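# Remove the container lid and place it on the mat

## Task

Take the lid off the container and put it down on the mat. The lid must not be dropped, and the container has to stay upright.

## Robot and tools

ROBOT. Two arms, left_arm and right_arm, each with seven joints and a parallel gripper. Each arm has one wrist camera: cam_left_wrist and cam_right_wrist, both 672x504. The names left and right do not match the sides of the images.

FRAME. All hand positions, orientations and velocities are in the scene frame. Its origin is at table height, halfway between the two nominal arm bases. +z points up, +x points out over the table, and left_arm sits on the +y side. The real bases are offset from their nominal spots; a BASES line, if present, gives their calibrated places. Reported hand positions can be off by a few centimetres, more at long reach. The gripper's fingers point along its own +z axis and close along its y axis. end_effector_position (metres) is the point between the closed pads. Closed fingertips reach about 19 mm past it, fully open ones about 6 mm.

ROW FORMAT. Every commanded row holds 18 numbers, even when only one arm moves. The first 9 belong to left_arm and the last 9 to right_arm. In each block, 7 absolute joint target angles in radians come first, in this fixed order: wrist pitch, upper arm roll, forearm roll, elbow, waist, shoulder, wrist roll. Then come gripper position and gripper speed, each in [-1, 1]. Stated joint ranges: waist, upper arm roll, forearm roll and wrist roll -69.115 to 69.115; shoulder -2.250 to 2.250; elbow -2.580 to 2.580; wrist pitch -2.100 to 2.100. A target more than 0.014 rad beyond a range end, and further out than the joint now is, gets the call refused. A target past the joint's real end is clipped to that end, and the result may then report "joint sent to its limit".

GRIPPER. Position is a target opening, not an offset: +1 is fully open (85 mm), 0 is about 45 mm and -1 is fully closed. The mapping is not linear, so check position_measured_pct, which is roughly 50 - 50 x position. Speed sets the closing rate: about 20 mm/s at -1, 85 at 0 and 150 at +1. Faster closes grip harder, roughly 100 N per pad at -1 and up to about 240 N at +1. To grip, command a position narrower than the object and keep it. To release, command a few millimetres wider than the object. To leave a gripper unchanged, resend its last position and speed. A 0 is a real command, not "no change".

TOOLS.
execute_actions(actions, cameras): actions is a list of actions. Each action is a table of up to 15 rows, one row per 1/30 s step, and the last row is held for the rest of 15 steps. An empty list just returns the full state. Each step's joint targets are held within a lead of the measured angles: 0.304 rad for the four large joints, 0.266 for the three wrist-side ones. They are also scaled back if the gripper would jump more than 70 mm.
move(target, speed, blend, blocking, cameras): target is one 18-number row, or a list of up to 15 rows, all sharing 10 s. All joints move in step. speed is in rad/s for the joint with farthest to go (0.01 to 2, default 0.5), given once or per target. blend is in rad and rounds corners at intermediate targets. With blocking=false the result comes after about 0.5 s while the motion continues, and a new move replaces the running one. The path does not avoid obstacles or the other arm. The result adds a "move:" line: done, off_target, moving, held or fault, plus limits=held and the farthest-off joint per arm.
wait(seconds, cameras): 0 to 10 s, holding the last commands; a running move continues.
stop(cameras): brakes the running move. The fingers keep moving.
zoom_image(camera, region): region is [x0, y0, x1, y1] in pixels of the latest image, at most 504x504, for cam_left_wrist or cam_right_wrist.
clear_fault(arm): clears a torque fault that a result has reported, on left_arm or right_arm.
finished_scene(scene): ends the current scene, given its number. This is final, so call it only once the lid is off and resting on the mat and the container is upright.
cameras in any call: omitted, null or ["all"] gives every camera; [] gives none; an unknown name invalidates the call.

RESULTS. Joint positions, Joint velocities and Joint targets are per arm, in the joint order above; velocities reading "within noise" mean effectively still. Joint torques are in the same order, with offsets and noise, and positive means toward larger angles. Tool commands shows the current gripper commands. object_status codes: 0 moving, 1 blocked while opening, 2 stopped on something before the target (firm grip), 3 reached the target or pads met (empty or soft grip). motor_current_ma near 1000 after a stop means something is held or the pads are pressed together; near 0 means the gripper is in free air. Flange force is the external force along the gripper's own axes; it includes any held weight, and rows-based calls drop it. "joint command not followed" means the clearance check between the arms withheld or altered some steps. Camera calibration lines give K, distortion and T_world_to_cam for projecting scene points into images.

AVOID. Sending targets past a firm contact: the arms are stiff and will press very hard. Fast moves into anything. Contact between the two arms, which can end the task. Dropping the lid or releasing it while it moves. Tipping the container, or knocking anything off the table. Squeezing hard on a part that still rests on something. Large torques from heavy or fast-swung loads, which can cause a torque fault that stops the arm until clear_fault. Long stretched-out holds, which heat motors: MOTOR HOT appears at 60 °C, and at 75 °C the arm sinks and stops for a while.

Each tool is called after "Call:" as name(argument=value, ...), one argument or row to a line, values as JSON.

## Session

Call:
execute_actions(
  actions=[],
)

Scene clock: 0.00 s.
left_arm: end_effector_position=(-0.0302, +0.9274, +0.1845) position_measured_pct=0.0 object_status=3 motor_current_ma=0 end_effector_quat_wxyz=(+0.659, -0.257, -0.703, -0.075) | right_arm: end_effector_position=(-0.0067, +0.1650, +0.2110) position_measured_pct=0.0 object_status=3 motor_current_ma=0 end_effector_quat_wxyz=(+0.092, +0.807, +0.000, +0.583)
Joint names: [wrist pitch, upper arm roll, forearm roll, elbow, waist, shoulder, wrist roll]
Joint positions: left_arm=[1.435 -0.07 -1.367 1.795 -0.889 1.093 1.069] | right_arm=[1.944 0.094 0.932 0.608 -2.028 1.355 2.713]
Joint velocities: within noise
Joint torques (N m): no reading
Flange force (N): no reading
Joint targets: left_arm=[1.435 -0.070 -1.367 1.795 -0.889 1.093 1.069] | right_arm=[1.944 0.094 0.932 0.608 -2.028 1.355 2.713]
Tool commands: left_gripper/position=+1.0 left_gripper/speed=+1.0 right_gripper/position=+1.0 right_gripper/speed=+1.0
camera_calibration:
cam_left_wrist: T_world_to_cam=[[0.4064, 0.882212, -0.237782, -0.748997], [0.0628685, -0.286625, -0.955978, 0.492118], [-0.91153, 0.37356, -0.171948, -0.20022], [0, 0, 0, 1]] pos_world=[0.0909466, 0.876623, 0.257928]
cam_right_wrist: T_world_to_cam=[[-0.155506, -0.987338, 0.0313183, 0.16709], [-0.326862, 0.021511, -0.944827, 0.241107], [0.93219, -0.157163, -0.326068, 0.256707], [0, 0, 0, 1]] pos_world=[-0.134508, 0.200133, 0.306276]

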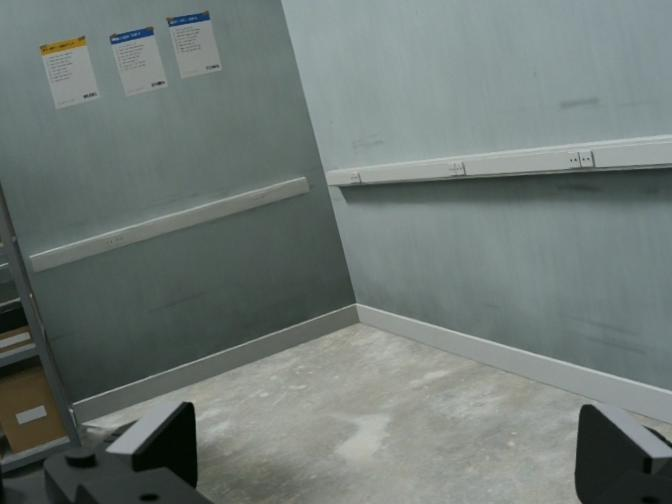

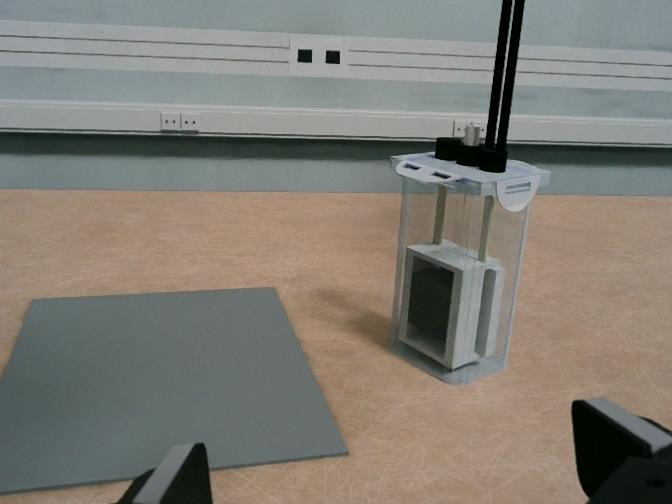

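Call:
zoom_image(
  camera="cam_right_wrist",
  region=[370, 110, 570, 260],
)

Call:
zoom_image(
  camera="cam_right_wrist",
  region=[370, 140, 570, 400],
)

Scaled by 2.520.

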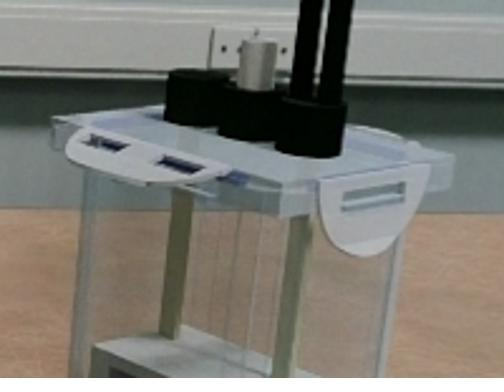

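Scaled by 1.938.

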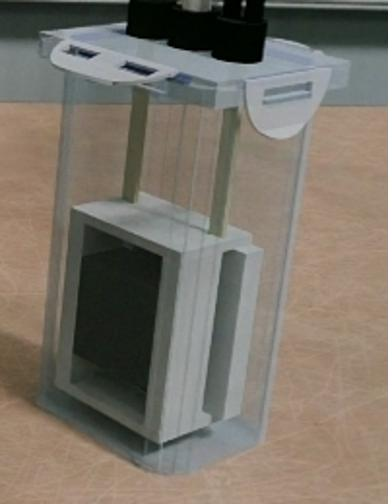

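Call:
move(
  target=[
    [0.95,-0.128,1.1,2.084,-0.016,0.438,1.721,1,1,0.608,0,-1.737,2.4185,-2.028,0.294,0.951,1,1],
    [0.95,-0.128,1.1,2.084,-0.016,0.438,1.721,1,1,0.608,0,-1.737,2.4185,-0.485,0.294,0.951,1,1],
  ],
  speed=1.1,
  blend=[0.1,0],
)

Scene clock: 46.90 s.
left_arm: end_effector_position=(+0.3729, +0.2492, +0.2328) position_measured_pct=0.0 object_status=3 motor_current_ma=0 end_effector_quat_wxyz=(-0.128, -0.499, +0.784, -0.347) | right_arm: end_effector_position=(+0.2501, -0.1119, +0.2298) position_measured_pct=0.0 object_status=3 motor_current_ma=0 end_effector_quat_wxyz=(-0.251, +0.699, +0.604, +0.289)
Joint positions: left_arm=[0.95 -0.128 1.1 2.084 -0.016 0.438 1.721] | right_arm=[0.608 0 -1.737 2.418 -0.485 0.294 0.951]
Joint torques (N m): left_arm=[1.41 -0.27 1.31 -7.02 -0.78 -14.72 -0.01] | right_arm=[1.92 -0.32 -0.82 -4.82 -1.74 -11.4 -0.25]
Flange force (N): left_arm=[2.5 3.8 2.8] | right_arm=[-4.2 3.8 -0.3]
move: done
camera_calibration:
cam_left_wrist: T_world_to_cam=[[-0.861494, 0.219048, -0.45809, 0.38629], [0.453325, 0.738216, -0.499534, -0.188696], [0.228748, -0.638009, -0.735268, 0.386829], [0, 0, 0, 1]]
cam_right_wrist: T_world_to_cam=[[0.967703, -0.237916, -0.0833479, -0.23767], [-0.229116, -0.692131, -0.684441, 0.18463], [0.105152, 0.681432, -0.724288, 0.372152], [0, 0, 0, 1]]

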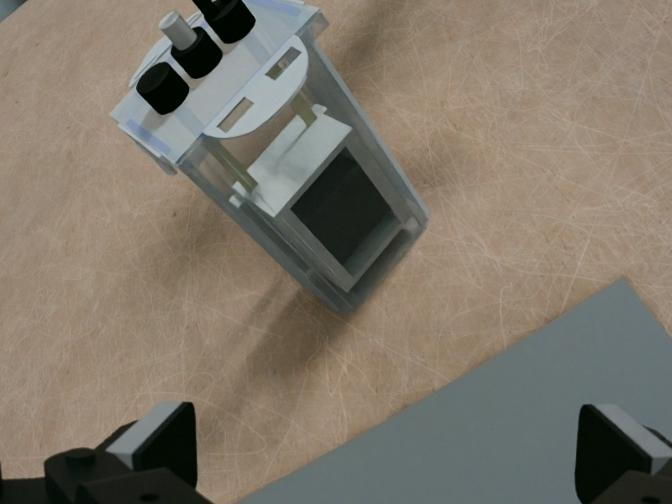

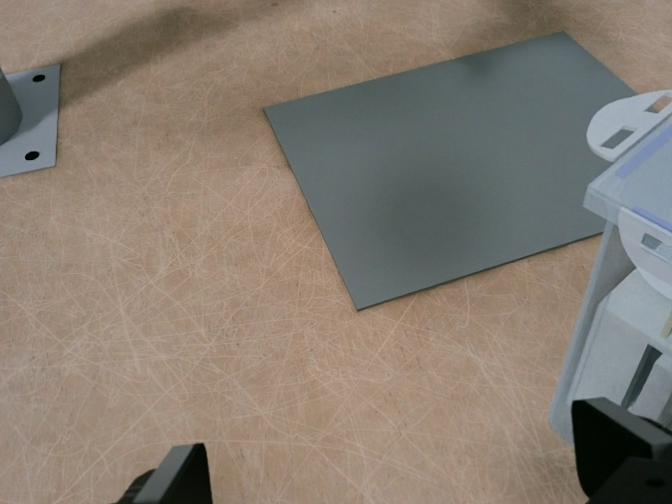

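Call:
zoom_image(
  camera="cam_left_wrist",
  region=[90, 0, 360, 220],
)

Call:
zoom_image(
  camera="cam_right_wrist",
  region=[540, 60, 672, 460],
)

Scaled by 1.867.

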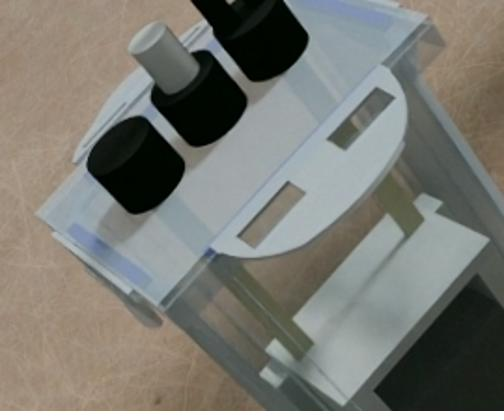

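Scaled by 1.260.

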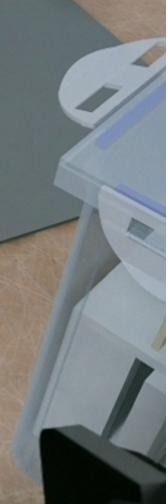

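Call:
move(
  target=[
    [1.8893,0,0,0.5063,0.8155,0.7461,-0.778,1,1,0.608,0,-1.737,2.4185,-0.485,0.294,0.951,1,1],
  ],
  speed=0.8,
)

Call:
zoom_image(
  camera="cam_left_wrist",
  region=[170, 90, 500, 420],
)

Scene clock: 122.07 s.
left_arm: end_effector_position=(+0.3605, +0.0005, +0.4292) position_measured_pct=0.0 object_status=3 motor_current_ma=0 end_effector_quat_wxyz=(+0.000, +1.000, +0.001, +0.000) | right_arm: end_effector_position=(+0.2501, -0.1119, +0.2298) position_measured_pct=0.0 object_status=3 motor_current_ma=0 end_effector_quat_wxyz=(-0.251, +0.699, +0.604, +0.289)
Joint positions: left_arm=[1.889 0 0 0.506 0.815 0.746 -0.778] | right_arm=[0.608 0 -1.737 2.418 -0.485 0.294 0.951]
Joint torques (N m): left_arm=[-0.05 -0.52 0.15 -10.2 -0.67 -23.21 0.02] | right_arm=[1.89 -0.32 -0.84 -4.83 -1.73 -11.39 -0.29]
Flange force (N): left_arm=no reading | right_arm=[-4.4 3.8 -0.3]
move: done
camera_calibration:
cam_left_wrist: T_world_to_cam=[[0.00498421, -0.998215, -0.0595082, 0.0372953], [-0.997691, -0.00899474, 0.0673182, 0.378794], [-0.0677333, 0.0590353, -0.995955, 0.593889], [0, 0, 0, 1]]
cam_right_wrist: T_world_to_cam=[[0.967691, -0.237946, -0.083399, -0.237666], [-0.229169, -0.692097, -0.684458, 0.184649], [0.105144, 0.681457, -0.724266, 0.372154], [0, 0, 0, 1]]

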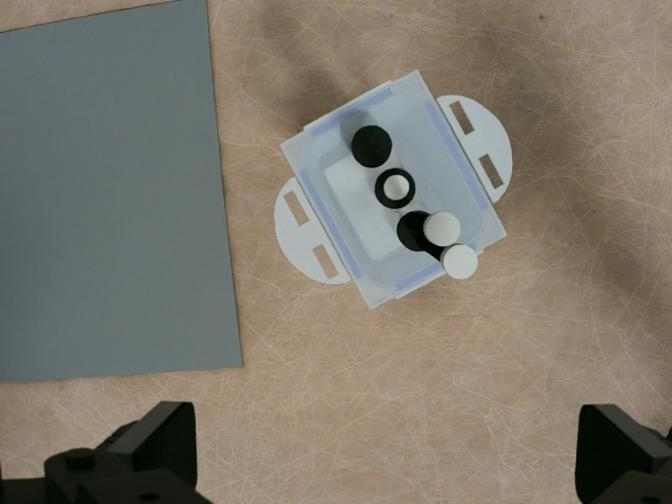

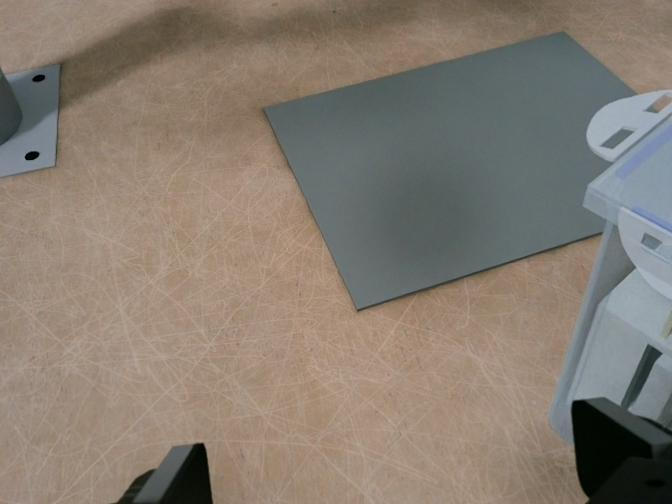

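Scaled by 1.527.

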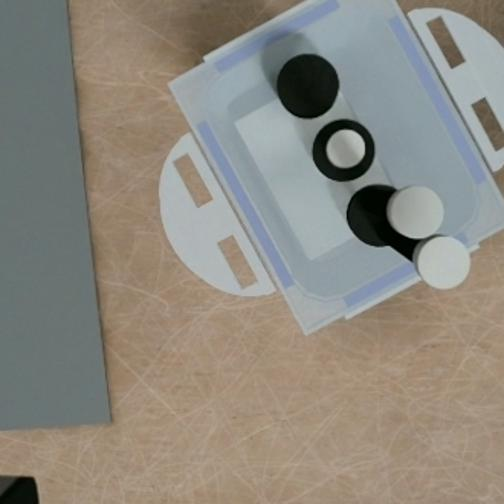

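Call:
move(
  target=[
    [0.95,-0.128,1.1,2.084,-0.016,0.438,1.721,1,1,0.608,0,-1.737,2.4185,-0.485,0.294,0.951,-0.95,0],
    [0.95,-0.128,1.1,2.084,-0.016,0.438,1.721,0,0,0.835,0,-1.162,1.923,-0.113,0.538,0.614,-0.95,0],
  ],
  speed=0.8,
)

Call:
zoom_image(
  camera="cam_right_wrist",
  region=[150, 0, 520, 420],
)

Scene clock: 186.87 s.
left_arm: end_effector_position=(+0.3729, +0.2492, +0.2328) position_measured_pct=49.8 object_status=0 motor_current_ma=0 end_effector_quat_wxyz=(-0.128, -0.499, +0.784, -0.347) | right_arm: end_effector_position=(+0.4302, -0.1822, +0.2299) position_measured_pct=97.8 object_status=3 motor_current_ma=0 end_effector_quat_wxyz=(-0.251, +0.699, +0.604, +0.289)
Joint positions: left_arm=[0.95 -0.128 1.1 2.084 -0.016 0.438 1.721] | right_arm=[0.835 0 -1.162 1.923 -0.113 0.538 0.614]
Joint torques (N m): left_arm=[1.45 -0.24 1.37 -6.94 -0.72 -14.79 0.06] | right_arm=[1.41 -0.77 -1.41 -6.07 -1.74 -17.17 -0.29]
Flange force (N): left_arm=[2.1 3.7 2.8] | right_arm=[-4.7 1.2 0.2]
move: done
camera_calibration:
cam_left_wrist: T_world_to_cam=[[-0.861494, 0.219048, -0.45809, 0.38629], [0.453325, 0.738216, -0.499534, -0.188696], [0.228748, -0.638009, -0.735268, 0.386829], [0, 0, 0, 1]]
cam_right_wrist: T_world_to_cam=[[0.967586, -0.23822, -0.0838319, -0.428525], [-0.229668, -0.692014, -0.684375, 0.177555], [0.105019, 0.681445, -0.724295, 0.401231], [0, 0, 0, 1]]

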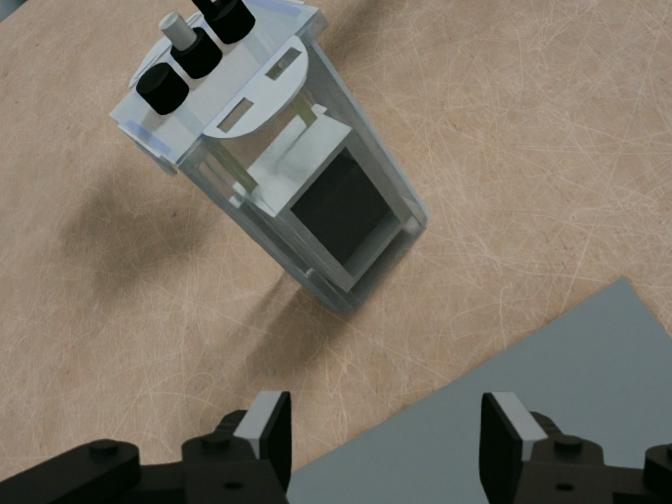

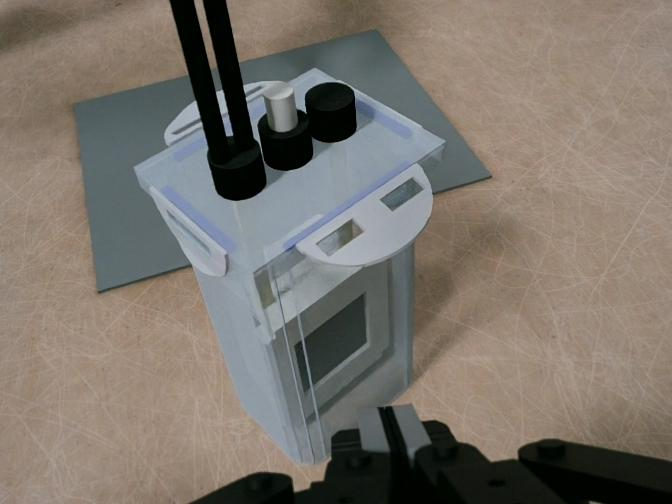

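Scaled by 1.200.

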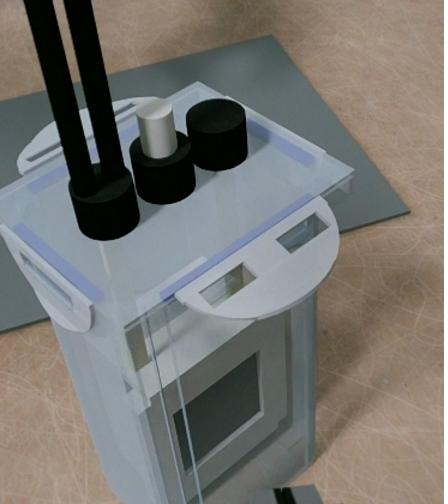

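Call:
move(
  target=[
    [1.71,0,2.111,2.158,0.073,1.214,3.221,0,0,0.835,0,-1.162,1.923,-0.113,0.538,0.614,-0.95,0],
    [1.71,0,2.111,2.158,0.073,1.214,3.221,0,0,0.8473,0,-0.7322,1.4027,-0.4855,0.7105,-0.0605,-0.95,0],
  ],
  speed=[0.6,0.25],
)

Scene clock: 203.40 s.
left_arm: end_effector_position=(+0.4398, +0.1214, +0.1799) position_measured_pct=49.8 object_status=3 motor_current_ma=0 end_effector_quat_wxyz=(+0.709, +0.647, +0.268, +0.082) | right_arm: end_effector_position=(+0.4738, -0.0103, +0.2347) position_measured_pct=97.8 object_status=3 motor_current_ma=0 end_effector_quat_wxyz=(-0.212, +0.675, +0.674, +0.213)
Joint positions: left_arm=[1.71 0 2.111 2.158 0.073 1.214 3.221] | right_arm=[0.847 0 -0.732 1.403 -0.485 0.711 -0.061]
Joint torques (N m): left_arm=[2.84 1.88 -0.38 -1.15 -0.65 -19.22 -0.03] | right_arm=[0.01 -0.66 -1.42 -8.32 -1.74 -22.38 -0.29]
Flange force (N): left_arm=[-5.5 -0.3 -1.2] | right_arm=[-3.5 2.8 0.4]
move: done
camera_calibration:
cam_left_wrist: T_world_to_cam=[[0.260821, 0.0977536, 0.960425, -0.286333], [-0.872329, -0.402299, 0.277844, 0.430554], [0.413539, -0.910274, -0.0196549, 0.0741585], [0, 0, 0, 1]]
cam_right_wrist: T_world_to_cam=[[0.991626, -0.111731, -0.0647548, -0.443962], [-0.128895, -0.825512, -0.549468, 0.229044], [0.00793675, 0.553214, -0.833002, 0.35317], [0, 0, 0, 1]]

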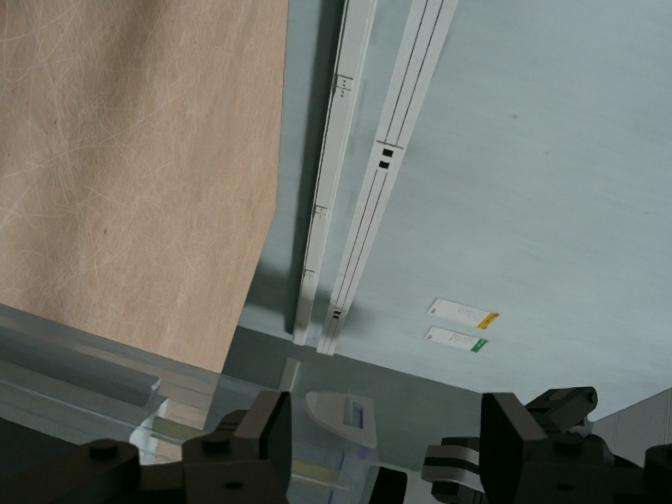

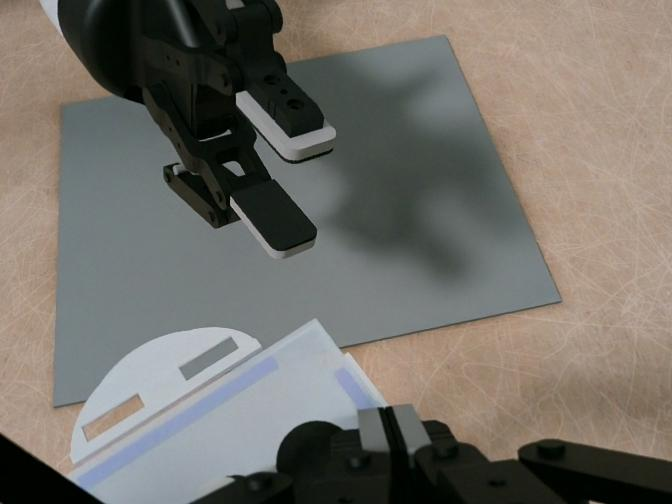

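Call:
move(
  target=[
    [1.646,0,2.2207,2.0572,0.1789,1.2083,3.3056,0,0,0.808,0,-0.766,1.4275,-0.4855,0.7398,-0.0155,-0.95,0],
  ],
  speed=0.08,
)

Call:
zoom_image(
  camera="cam_left_wrist",
  region=[220, 360, 440, 504],
)

Scene clock: 222.40 s.
left_arm: end_effector_position=(+0.4633, +0.0815, +0.1704) position_measured_pct=49.8 object_status=3 motor_current_ma=0 end_effector_quat_wxyz=(+0.702, +0.656, +0.263, +0.084) | right_arm: end_effector_position=(+0.4738, -0.0103, +0.2121) position_measured_pct=97.8 object_status=3 motor_current_ma=0 end_effector_quat_wxyz=(-0.213, +0.677, +0.672, +0.212)
Joint positions: left_arm=[1.646 0 2.221 2.057 0.179 1.208 3.306] | right_arm=[0.808 0 -0.766 1.428 -0.485 0.74 -0.016]
Joint torques (N m): left_arm=[2.9 1.67 -0.11 -2.32 -0.67 -20.49 -0.03] | right_arm=[0.31 -0.97 -1.42 -7.8 -2.06 -22.36 -0.25]
Flange force (N): left_arm=[-5.2 -0.6 -1.8] | right_arm=[-3.5 3.2 0.3]
move: done
camera_calibration:
cam_left_wrist: T_world_to_cam=[[0.25839, 0.0733432, 0.963253, -0.276842], [-0.876436, -0.40159, 0.265679, 0.441545], [0.406318, -0.912878, -0.039486, 0.0348801], [0, 0, 0, 1]]
cam_right_wrist: T_world_to_cam=[[0.990971, -0.11566, -0.067818, -0.444458], [-0.133864, -0.825061, -0.548958, 0.218893], [0.00753835, 0.55308, -0.833094, 0.334611], [0, 0, 0, 1]]

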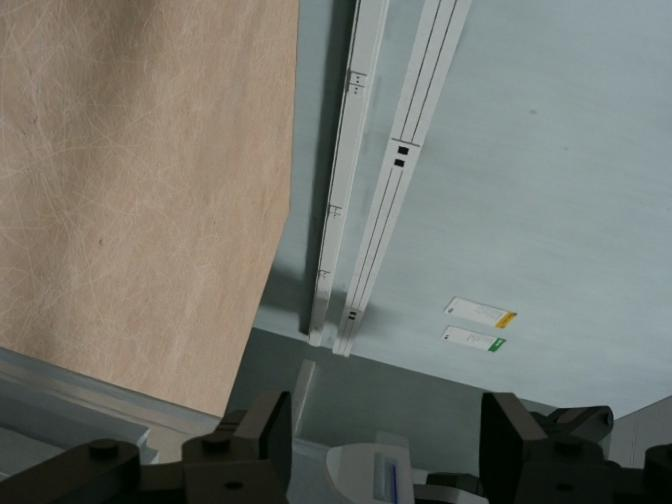

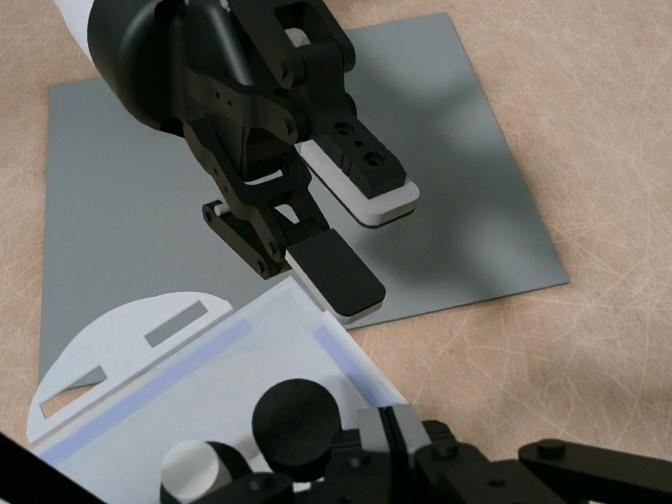

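Scaled by 2.291.

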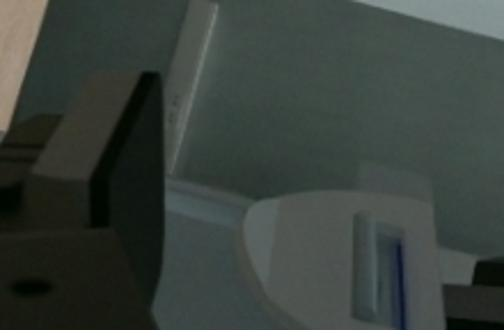

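Call:
move(
  target=[
    [1.6567,0,2.2305,2.0714,0.1897,1.2099,3.2934,0,0,0.808,0,-0.766,1.4275,-0.4855,0.7398,-0.0155,-0.95,0],
    [1.6204,0,2.292,2.0148,0.2488,1.2061,3.3414,0,0,0.808,0,-0.766,1.4275,-0.4855,0.7398,-0.0155,-0.95,0],
  ],
  speed=0.06,
  cameras=["cam_left_wrist"],
)

Call:
zoom_image(
  camera="cam_left_wrist",
  region=[220, 360, 440, 504],
)

Scene clock: 252.80 s.
left_arm: end_effector_position=(+0.4700, +0.0543, +0.1690) position_measured_pct=49.8 object_status=3 motor_current_ma=0 end_effector_quat_wxyz=(+0.701, +0.658, +0.262, +0.084) | right_arm: end_effector_position=(+0.4738, -0.0102, +0.2122) position_measured_pct=97.8 object_status=3 motor_current_ma=0 end_effector_quat_wxyz=(-0.213, +0.677, +0.672, +0.212)
Joint positions: left_arm=[1.62 0 2.292 2.015 0.249 1.206 3.341] | right_arm=[0.808 0 -0.766 1.427 -0.485 0.74 -0.016]
Joint torques (N m): left_arm=[2.87 1.64 0.03 -2.93 -0.68 -21.07 -0.05] | right_arm=[0.29 -0.99 -1.41 -7.81 -2.08 -22.32 -0.31]
Flange force (N): left_arm=[-5.0 -0.6 -2.5] | right_arm=[-3.7 3.1 0.2]
move: done
camera_calibration:
cam_left_wrist: T_world_to_cam=[[0.257022, 0.0692307, 0.963923, -0.274456], [-0.877183, -0.401882, 0.262757, 0.437741], [0.405574, -0.913071, -0.0425643, 0.00817396], [0, 0, 0, 1]]
Images, in order: cam_left_wrist.

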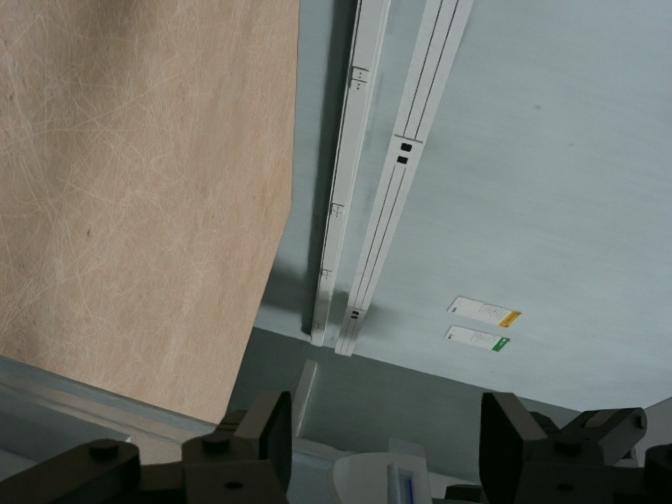

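Scaled by 2.291.

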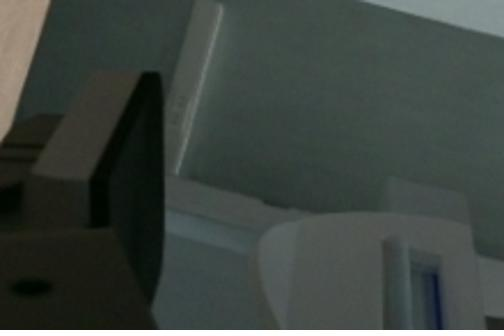

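Call:
move(
  target=[
    [1.5857,0,2.3552,1.9604,0.3097,1.2023,3.3878,0,0,0.808,0,-0.766,1.4275,-0.4855,0.7398,-0.0155,-0.95,0],
  ],
  speed=0.05,
)

Call:
zoom_image(
  camera="cam_left_wrist",
  region=[220, 360, 440, 504],
)

Scene clock: 262.13 s.
left_arm: end_effector_position=(+0.4802, +0.0282, +0.1705) position_measured_pct=49.8 object_status=3 motor_current_ma=0 end_effector_quat_wxyz=(+0.702, +0.657, +0.263, +0.084) | right_arm: end_effector_position=(+0.4738, -0.0102, +0.2122) position_measured_pct=97.8 object_status=3 motor_current_ma=0 end_effector_quat_wxyz=(-0.213, +0.677, +0.672, +0.212)
Joint positions: left_arm=[1.586 0 2.355 1.96 0.31 1.202 3.388] | right_arm=[0.808 0 -0.766 1.427 -0.485 0.74 -0.016]
Joint torques (N m): left_arm=[2.91 1.66 0.07 -3.52 -0.34 -21.66 -0.04] | right_arm=[0.28 -0.98 -1.41 -7.82 -2.06 -22.32 -0.27]
Flange force (N): left_arm=[-4.3 -0.4 -3.0] | right_arm=[-3.6 3.1 0.1]
move: done
camera_calibration:
cam_left_wrist: T_world_to_cam=[[0.257239, 0.072728, 0.963607, -0.276816], [-0.876691, -0.401898, 0.26437, 0.435264], [0.406498, -0.912792, -0.0396238, -0.0207121], [0, 0, 0, 1]]
cam_right_wrist: T_world_to_cam=[[0.990976, -0.115635, -0.0677819, -0.444468], [-0.133823, -0.825039, -0.549001, 0.218918], [0.00756117, 0.553118, -0.833068, 0.33461], [0, 0, 0, 1]]

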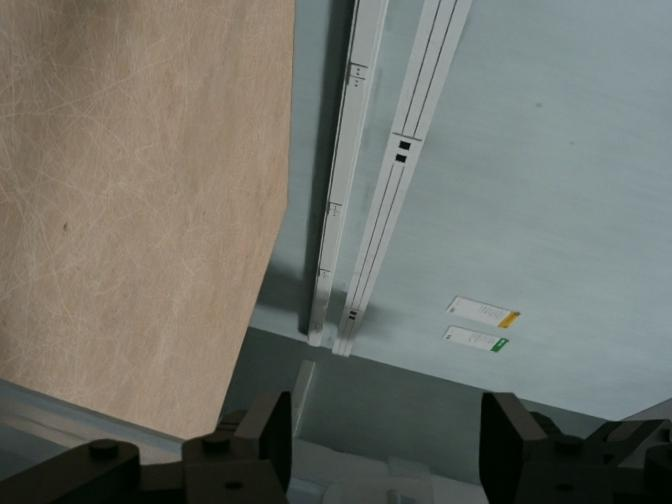

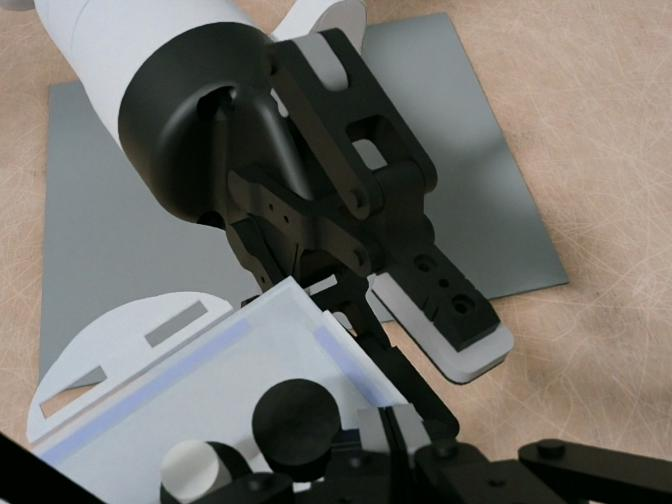

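Scaled by 2.291.

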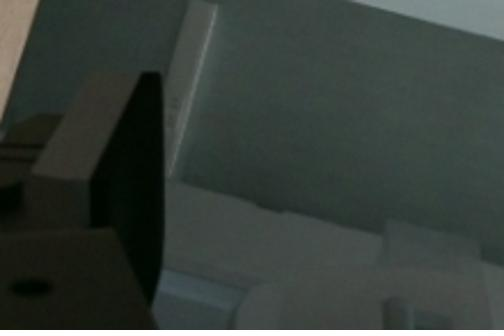

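Call:
move(
  target=[
    [1.5799,0,2.3552,1.9691,0.3097,1.1854,3.3878,0,0,0.8027,0,-0.7705,1.4308,-0.4855,0.7437,-0.0095,-0.95,0],
  ],
  speed=0.03,
  cameras=["cam_left_wrist"],
)

Call:
zoom_image(
  camera="cam_left_wrist",
  region=[220, 360, 440, 504],
)

Scene clock: 272.33 s.
left_arm: end_effector_position=(+0.4801, +0.0282, +0.1770) position_measured_pct=49.8 object_status=3 motor_current_ma=0 end_effector_quat_wxyz=(+0.702, +0.657, +0.261, +0.086) | right_arm: end_effector_position=(+0.4738, -0.0103, +0.2092) position_measured_pct=97.8 object_status=3 motor_current_ma=0 end_effector_quat_wxyz=(-0.213, +0.677, +0.672, +0.212)
Joint positions: left_arm=[1.58 0 2.355 1.969 0.31 1.185 3.388] | right_arm=[0.803 0 -0.77 1.431 -0.485 0.744 -0.009]
Joint torques (N m): left_arm=[2.87 1.41 0.17 -3.7 -0.67 -21.61 -0.01] | right_arm=[0.06 -0.68 -1.05 -7.03 -2.14 -20.18 -0.29]
Flange force (N): left_arm=[-5.0 -0.6 -2.9] | right_arm=[-2.4 2.1 -3.2]
move: done
camera_calibration:
cam_left_wrist: T_world_to_cam=[[0.252329, 0.0700301, 0.965104, -0.280962], [-0.878064, -0.402536, 0.258782, 0.435127], [0.406611, -0.912722, -0.0400807, -0.0204118], [0, 0, 0, 1]]
Images, in order: cam_left_wrist.

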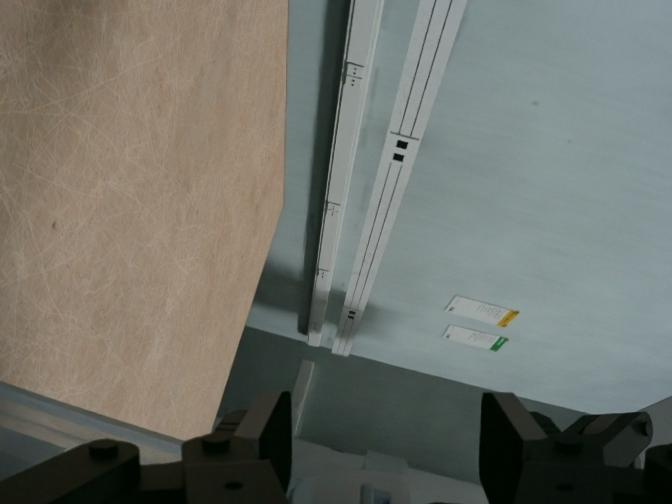

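Scaled by 2.291.

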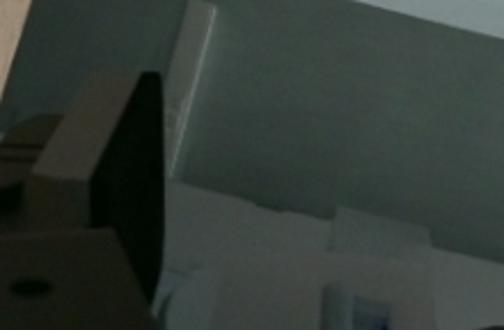

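Call:
move(
  target=[
    [1.5790,0,2.3552,1.9705,0.3097,1.1828,3.3878,0,0,0.7997,0,-0.7730,1.4327,-0.4855,0.746,-0.006,-0.95,0],
  ],
  speed=0.02,
  cameras=[],
)

Call:
move(
  target=[
    [1.5772,0,2.3552,1.9732,0.3097,1.1776,3.3878,0,0,0.7997,0,-0.7730,1.4327,-0.4855,0.746,-0.006,-0.95,0],
  ],
  speed=0.02,
  cameras=[],
)

Scene clock: 280.50 s.
left_arm: end_effector_position=(+0.4801, +0.0282, +0.1780) position_measured_pct=49.8 object_status=3 motor_current_ma=0 end_effector_quat_wxyz=(+0.702, +0.657, +0.260, +0.086) | right_arm: end_effector_position=(+0.4737, -0.0104, +0.2074) position_measured_pct=97.8 object_status=3 motor_current_ma=0 end_effector_quat_wxyz=(-0.213, +0.677, +0.672, +0.212)
Joint positions: left_arm=[1.579 0 2.355 1.971 0.31 1.183 3.388] | right_arm=[0.8 0 -0.773 1.433 -0.485 0.746 -0.006]
Joint torques (N m): left_arm=[3.02 1.77 -0.06 -3.63 -0.16 -21.65 0.02] | right_arm=[-0.17 0.08 0.99 -1.22 -3.34 -8.32 -0.25]
Flange force (N): left_arm=[-4.2 -0.5 -3.0] | right_arm=[6.3 1.5 -20.7]
move: done

Scene clock: 281.20 s.
left_arm: end_effector_position=(+0.4800, +0.0282, +0.1800) position_measured_pct=49.8 object_status=3 motor_current_ma=0 end_effector_quat_wxyz=(+0.702, +0.658, +0.260, +0.087) | right_arm: end_effector_position=(+0.4737, -0.0104, +0.2074) position_measured_pct=97.8 object_status=3 motor_current_ma=0 end_effector_quat_wxyz=(-0.213, +0.677, +0.672, +0.212)
Joint positions: left_arm=[1.577 0 2.355 1.973 0.31 1.178 3.388] | right_arm=[0.8 0 -0.773 1.433 -0.485 0.746 -0.006]
Joint torques (N m): left_arm=[6.46 3.84 0.22 -6.09 -0.92 -28.81 0.12] | right_arm=[-0.28 0.97 1.43 -0.64 -2.45 -7.21 -0.27]
Flange force (N): left_arm=[-2.1 -12.7 -2.4] | right_arm=[8.1 0.5 -21.3]
move: done

Call:
move(
  target=[
    [1.5754,0,2.3552,1.9759,0.3097,1.1724,3.3878,0,0,0.7997,0,-0.7730,1.4327,-0.4855,0.746,-0.006,-0.95,0],
  ],
  speed=0.02,
  cameras=[],
)

Call:
move(
  target=[
    [1.5709,0,2.3498,1.9696,0.3043,1.1724,3.3926,0,0,0.7997,0,-0.7730,1.4327,-0.4855,0.746,-0.006,-0.95,0],
  ],
  speed=0.02,
  cameras=["cam_left_wrist"],
)

Call:
move(
  target=[
    [1.5664,0,2.3444,1.9633,0.2989,1.1724,3.3974,0,0,0.7997,0,-0.7730,1.4327,-0.4855,0.746,-0.006,-0.95,0],
  ],
  speed=0.02,
)

Call:
zoom_image(
  camera="cam_left_wrist",
  region=[220, 360, 440, 504],
)

Scene clock: 289.43 s.
left_arm: end_effector_position=(+0.4800, +0.0282, +0.1820) position_measured_pct=49.8 object_status=3 motor_current_ma=0 end_effector_quat_wxyz=(+0.702, +0.658, +0.259, +0.088) | right_arm: end_effector_position=(+0.4737, -0.0104, +0.2074) position_measured_pct=97.8 object_status=3 motor_current_ma=0 end_effector_quat_wxyz=(-0.213, +0.677, +0.672, +0.212)
Joint positions: left_arm=[1.575 0 2.355 1.976 0.31 1.172 3.388] | right_arm=[0.8 0 -0.773 1.433 -0.485 0.746 -0.006]
Joint torques (N m): left_arm=[10.56 6.7 0.29 -9.24 -0.94 -37.45 0.3] | right_arm=[0.32 0.94 1.95 1.16 -2.9 -5.47 -0.3]
Flange force (N): left_arm=[0.8 -27.2 -3.3] | right_arm=[10.1 2.7 -22.7]
move: done

Scene clock: 290.13 s.
left_arm: end_effector_position=(+0.4827, +0.0297, +0.1820) position_measured_pct=49.8 object_status=3 motor_current_ma=0 end_effector_quat_wxyz=(+0.702, +0.658, +0.259, +0.088) | right_arm: end_effector_position=(+0.4737, -0.0104, +0.2074) position_measured_pct=97.8 object_status=3 motor_current_ma=0 end_effector_quat_wxyz=(-0.213, +0.677, +0.672, +0.212)
Joint positions: left_arm=[1.571 0 2.35 1.97 0.304 1.172 3.393] | right_arm=[0.8 0 -0.773 1.433 -0.485 0.746 -0.006]
Joint torques (N m): left_arm=[9.44 5.67 0.68 -8.83 -1.38 -35.02 0.22] | right_arm=[0.97 0.71 2.12 1.84 -3.09 -5.66 -0.28]
Flange force (N): left_arm=[-1.1 -22.7 -3.7] | right_arm=[10.5 4.3 -21.3]
move: done
camera_calibration:
cam_left_wrist: T_world_to_cam=[[0.248868, 0.0680504, 0.966144, -0.28501], [-0.87895, -0.40314, 0.254803, 0.437831], [0.406831, -0.912605, -0.0405159, -0.0198903], [0, 0, 0, 1]]
Images, in order: cam_left_wrist.

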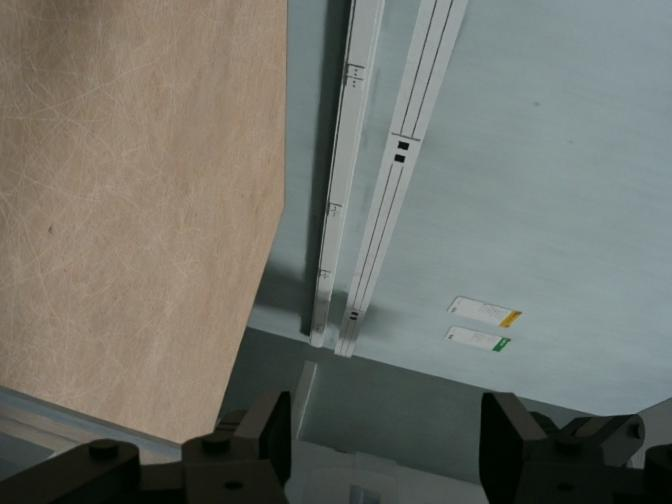

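Scene clock: 290.83 s.
left_arm: end_effector_position=(+0.4852, +0.0311, +0.1820) position_measured_pct=49.8 object_status=3 motor_current_ma=0 end_effector_quat_wxyz=(+0.702, +0.658, +0.259, +0.087) | right_arm: end_effector_position=(+0.4737, -0.0104, +0.2073) position_measured_pct=97.8 object_status=3 motor_current_ma=0 end_effector_quat_wxyz=(-0.213, +0.677, +0.672, +0.212)
Joint positions: left_arm=[1.566 0 2.344 1.963 0.299 1.172 3.397] | right_arm=[0.8 0 -0.773 1.433 -0.485 0.746 -0.006]
Joint torques (N m): left_arm=[2.94 1.38 0.23 -3.8 -0.74 -21.68 0.02] | right_arm=[0.32 2.5 2.18 0.2 -0.47 -8.62 -0.26]
Flange force (N): left_arm=[-5.0 -0.7 -2.5] | right_arm=[10.9 2.3 -15.4]
move: done
camera_calibration:
cam_left_wrist: T_world_to_cam=[[0.249268, 0.0680192, 0.966043, -0.285836], [-0.878902, -0.403019, 0.255159, 0.440542], [0.40669, -0.91266, -0.0406775, -0.019561], [0, 0, 0, 1]]
cam_right_wrist: T_world_to_cam=[[0.99083, -0.11657, -0.0683231, -0.444548], [-0.134905, -0.825176, -0.54853, 0.216531], [0.00756331, 0.552716, -0.833335, 0.330732], [0, 0, 0, 1]]

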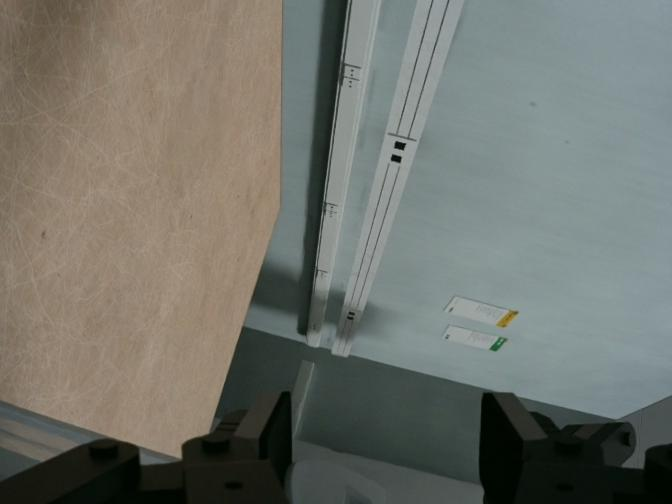

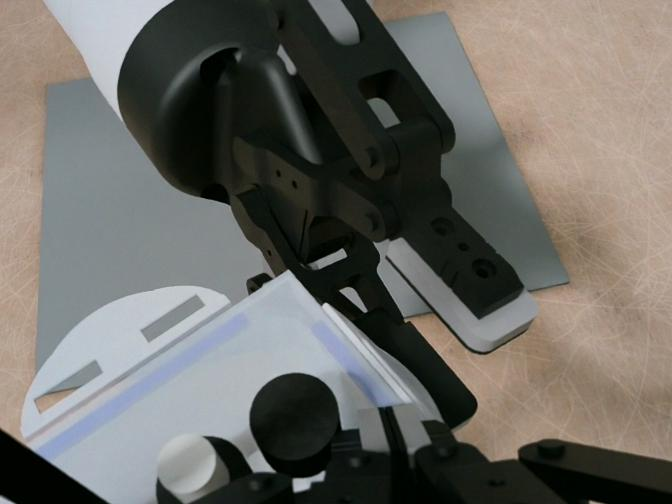

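Scaled by 2.291.

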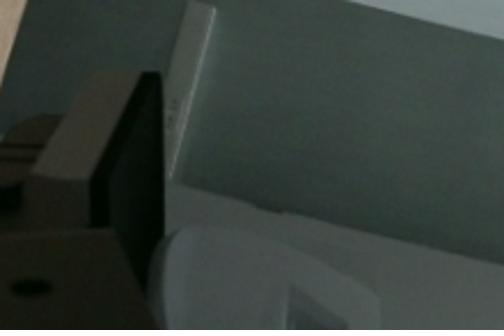

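Call:
move(
  target=[
    [1.5454,0,2.33,1.9599,0.2845,1.1464,3.4102,0,0,0.808,0,-0.766,1.4275,-0.4855,0.7398,-0.0155,-0.95,0],
    [1.5232,0,2.3228,1.9756,0.2773,1.0996,3.4166,0,0,0.808,0,-0.766,1.4275,-0.4855,0.7398,-0.0155,-0.95,0],
    [1.5106,0,2.3228,1.9944,0.2773,1.0632,3.4166,0,0,0.808,0,-0.766,1.4275,-0.4855,0.7398,-0.0155,-0.95,0],
  ],
  speed=0.04,
)

Scene clock: 305.27 s.
left_arm: end_effector_position=(+0.4927, +0.0382, +0.2236) position_measured_pct=49.8 object_status=3 motor_current_ma=0 end_effector_quat_wxyz=(+0.699, +0.663, +0.248, +0.101) | right_arm: end_effector_position=(+0.4738, -0.0102, +0.2122) position_measured_pct=97.8 object_status=3 motor_current_ma=0 end_effector_quat_wxyz=(-0.213, +0.677, +0.672, +0.212)
Joint positions: left_arm=[1.511 0 2.323 1.994 0.277 1.063 3.417] | right_arm=[0.808 0 -0.766 1.427 -0.485 0.74 -0.016]
Joint torques (N m): left_arm=[3.33 1.86 0.11 -4.56 -0.19 -22.04 -0.01] | right_arm=[0.09 -0.57 -1.27 -7.81 -1.69 -22.06 -0.27]
Flange force (N): left_arm=[-3.7 -2.0 -2.4] | right_arm=[-3.1 2.5 -0.1]
move: done
camera_calibration:
cam_left_wrist: T_world_to_cam=[[0.218046, 0.0487572, 0.97472, -0.314263], [-0.885747, -0.409459, 0.218624, 0.451186], [0.409767, -0.911025, -0.0460941, -0.0147438], [0, 0, 0, 1]]
cam_right_wrist: T_world_to_cam=[[0.990976, -0.115635, -0.0677819, -0.444468], [-0.133823, -0.825039, -0.549001, 0.218918], [0.00756117, 0.553118, -0.833068, 0.33461], [0, 0, 0, 1]]

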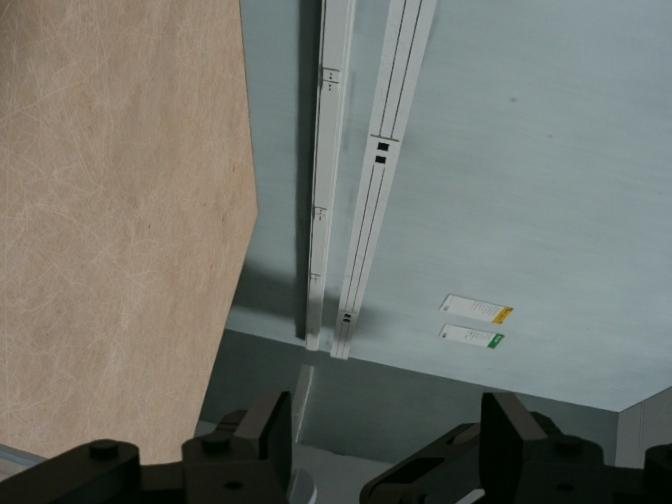

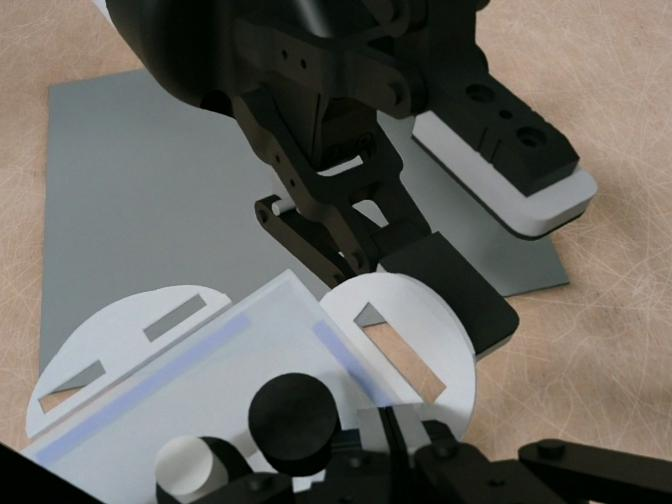

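Call:
move(
  target=[
    [1.4956,0,2.3048,1.9734,0.2593,1.0632,3.4326,0,0,0.8473,0,-0.7322,1.4027,-0.4855,0.7105,-0.0605,-0.95,0],
    [1.65,0,2.04,2.19,0.02,1.07,3.25,0,0,0.795,0,-0.78,1.555,-0.483,0.57,0.016,-0.95,0],
    [0.95,-0.128,1.1,2.084,-0.016,0.438,4.5,-0.36,0,0.743,0,-0.8369,1.7083,-0.481,0.5557,0.0925,-0.95,0],
  ],
  speed=[0.12,0.2,0.6],
)

Scene clock: 350.93 s.
left_arm: end_effector_position=(+0.3729, +0.2492, +0.2328) position_measured_pct=68.0 object_status=0 motor_current_ma=0 end_effector_quat_wxyz=(+0.365, +0.861, +0.349, -0.063) | right_arm: end_effector_position=(+0.4048, -0.0509, +0.2346) position_measured_pct=97.8 object_status=3 motor_current_ma=0 end_effector_quat_wxyz=(-0.212, +0.675, +0.674, +0.213)
Joint positions: left_arm=[0.95 -0.128 1.1 2.084 -0.016 0.438 4.5] | right_arm=[0.743 0 -0.837 1.708 -0.481 0.556 0.092]
Joint torques (N m): left_arm=[1.39 -0.31 1.31 -7.09 -0.79 -14.87 -0.09] | right_arm=[0.31 -0.54 -1.31 -7.51 -1.7 -19.04 -0.27]
Flange force (N): left_arm=[-3.6 -2.6 2.9] | right_arm=[-4.2 2.6 0.8]
move: done
camera_calibration:
cam_left_wrist: T_world_to_cam=[[0.656657, -0.527593, 0.538932, -0.225826], [-0.752032, -0.512056, 0.415026, 0.35942], [0.0569985, -0.677824, -0.733012, 0.460267], [0, 0, 0, 1]]
cam_right_wrist: T_world_to_cam=[[0.991642, -0.111612, -0.0647186, -0.380058], [-0.128776, -0.825516, -0.549491, 0.18654], [0.00790339, 0.553232, -0.832989, 0.376113], [0, 0, 0, 1]]

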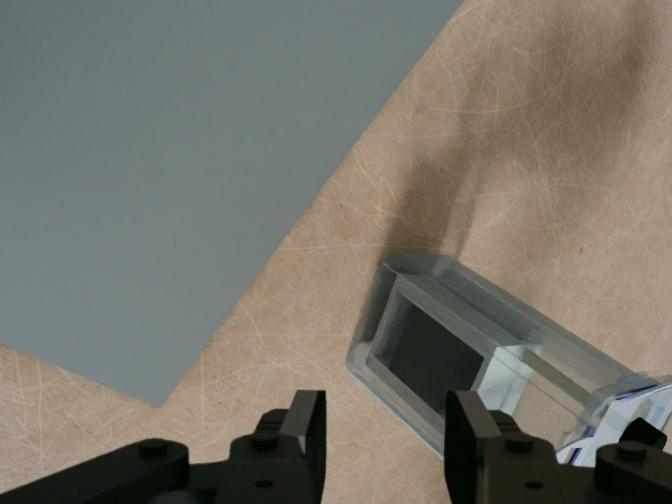

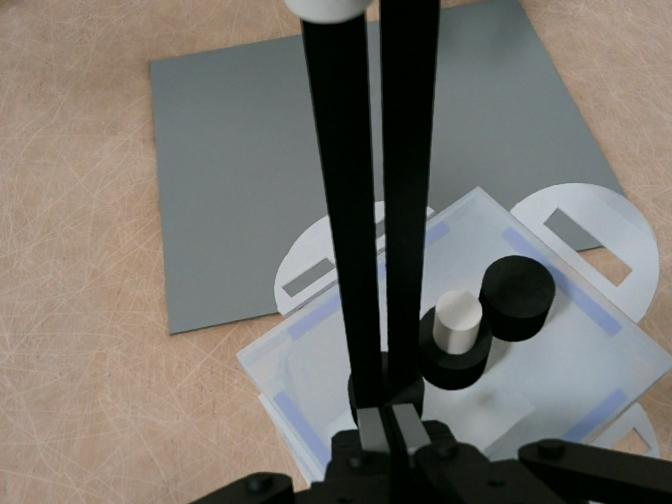

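Call:
move(
  target=[
    [1.47,0,1.81,2.21,0.26,0.874,5.12,-0.36,0,0.7489,0,-0.8399,1.7209,-0.4637,0.5489,0.1119,-0.95,0],
    [1.9895,0,2.522,2.3309,0.5369,1.3109,5.7386,-0.36,0,0.7105,0,-0.891,1.745,-0.4637,0.584,0.18,-0.95,0],
  ],
  speed=[0.4,0.25],
)

Call:
zoom_image(
  camera="cam_left_wrist",
  region=[200, 300, 500, 504],
)

Scene clock: 375.23 s.
left_arm: end_effector_position=(+0.3277, +0.0134, +0.1654) position_measured_pct=68.0 object_status=3 motor_current_ma=0 end_effector_quat_wxyz=(+0.263, -0.084, +0.702, -0.656) | right_arm: end_effector_position=(+0.4051, -0.0597, +0.2129) position_measured_pct=97.8 object_status=3 motor_current_ma=0 end_effector_quat_wxyz=(-0.212, +0.675, +0.674, +0.213)
Joint positions: left_arm=[1.99 0 2.522 2.331 0.537 1.311 5.739] | right_arm=[0.71 0 -0.891 1.745 -0.464 0.584 0.18]
Joint torques (N m): left_arm=[2.84 1.07 -0.58 0.2 -0.74 -18.51 0.07] | right_arm=[0.47 -0.63 -1.24 -7.12 -1.69 -19.1 -0.28]
Flange force (N): left_arm=[4.6 -2.8 -3.2] | right_arm=[-4.5 2.2 1.0]
move: done
camera_calibration:
cam_left_wrist: T_world_to_cam=[[0.253194, 0.0704122, -0.96485, 0.0886749], [0.81535, 0.521248, 0.252002, -0.26787], [0.52067, -0.850496, 0.0745663, -0.0295662], [0, 0, 0, 1]]
cam_right_wrist: T_world_to_cam=[[0.991651, -0.111619, -0.064578, -0.382793], [-0.128701, -0.825353, -0.549753, 0.16742], [0.0080632, 0.553474, -0.832827, 0.362879], [0, 0, 0, 1]]

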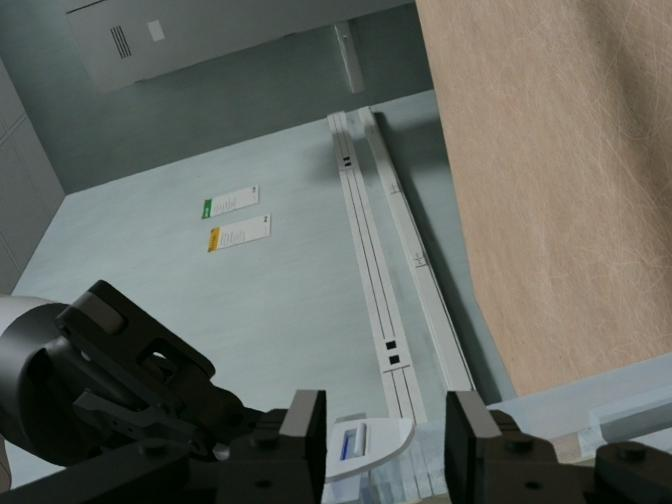

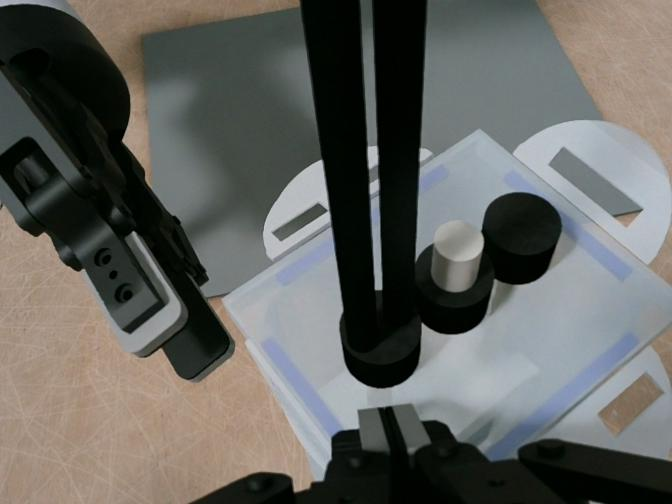

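Scaled by 1.680.

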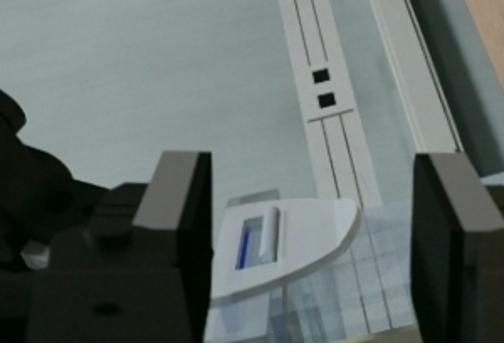

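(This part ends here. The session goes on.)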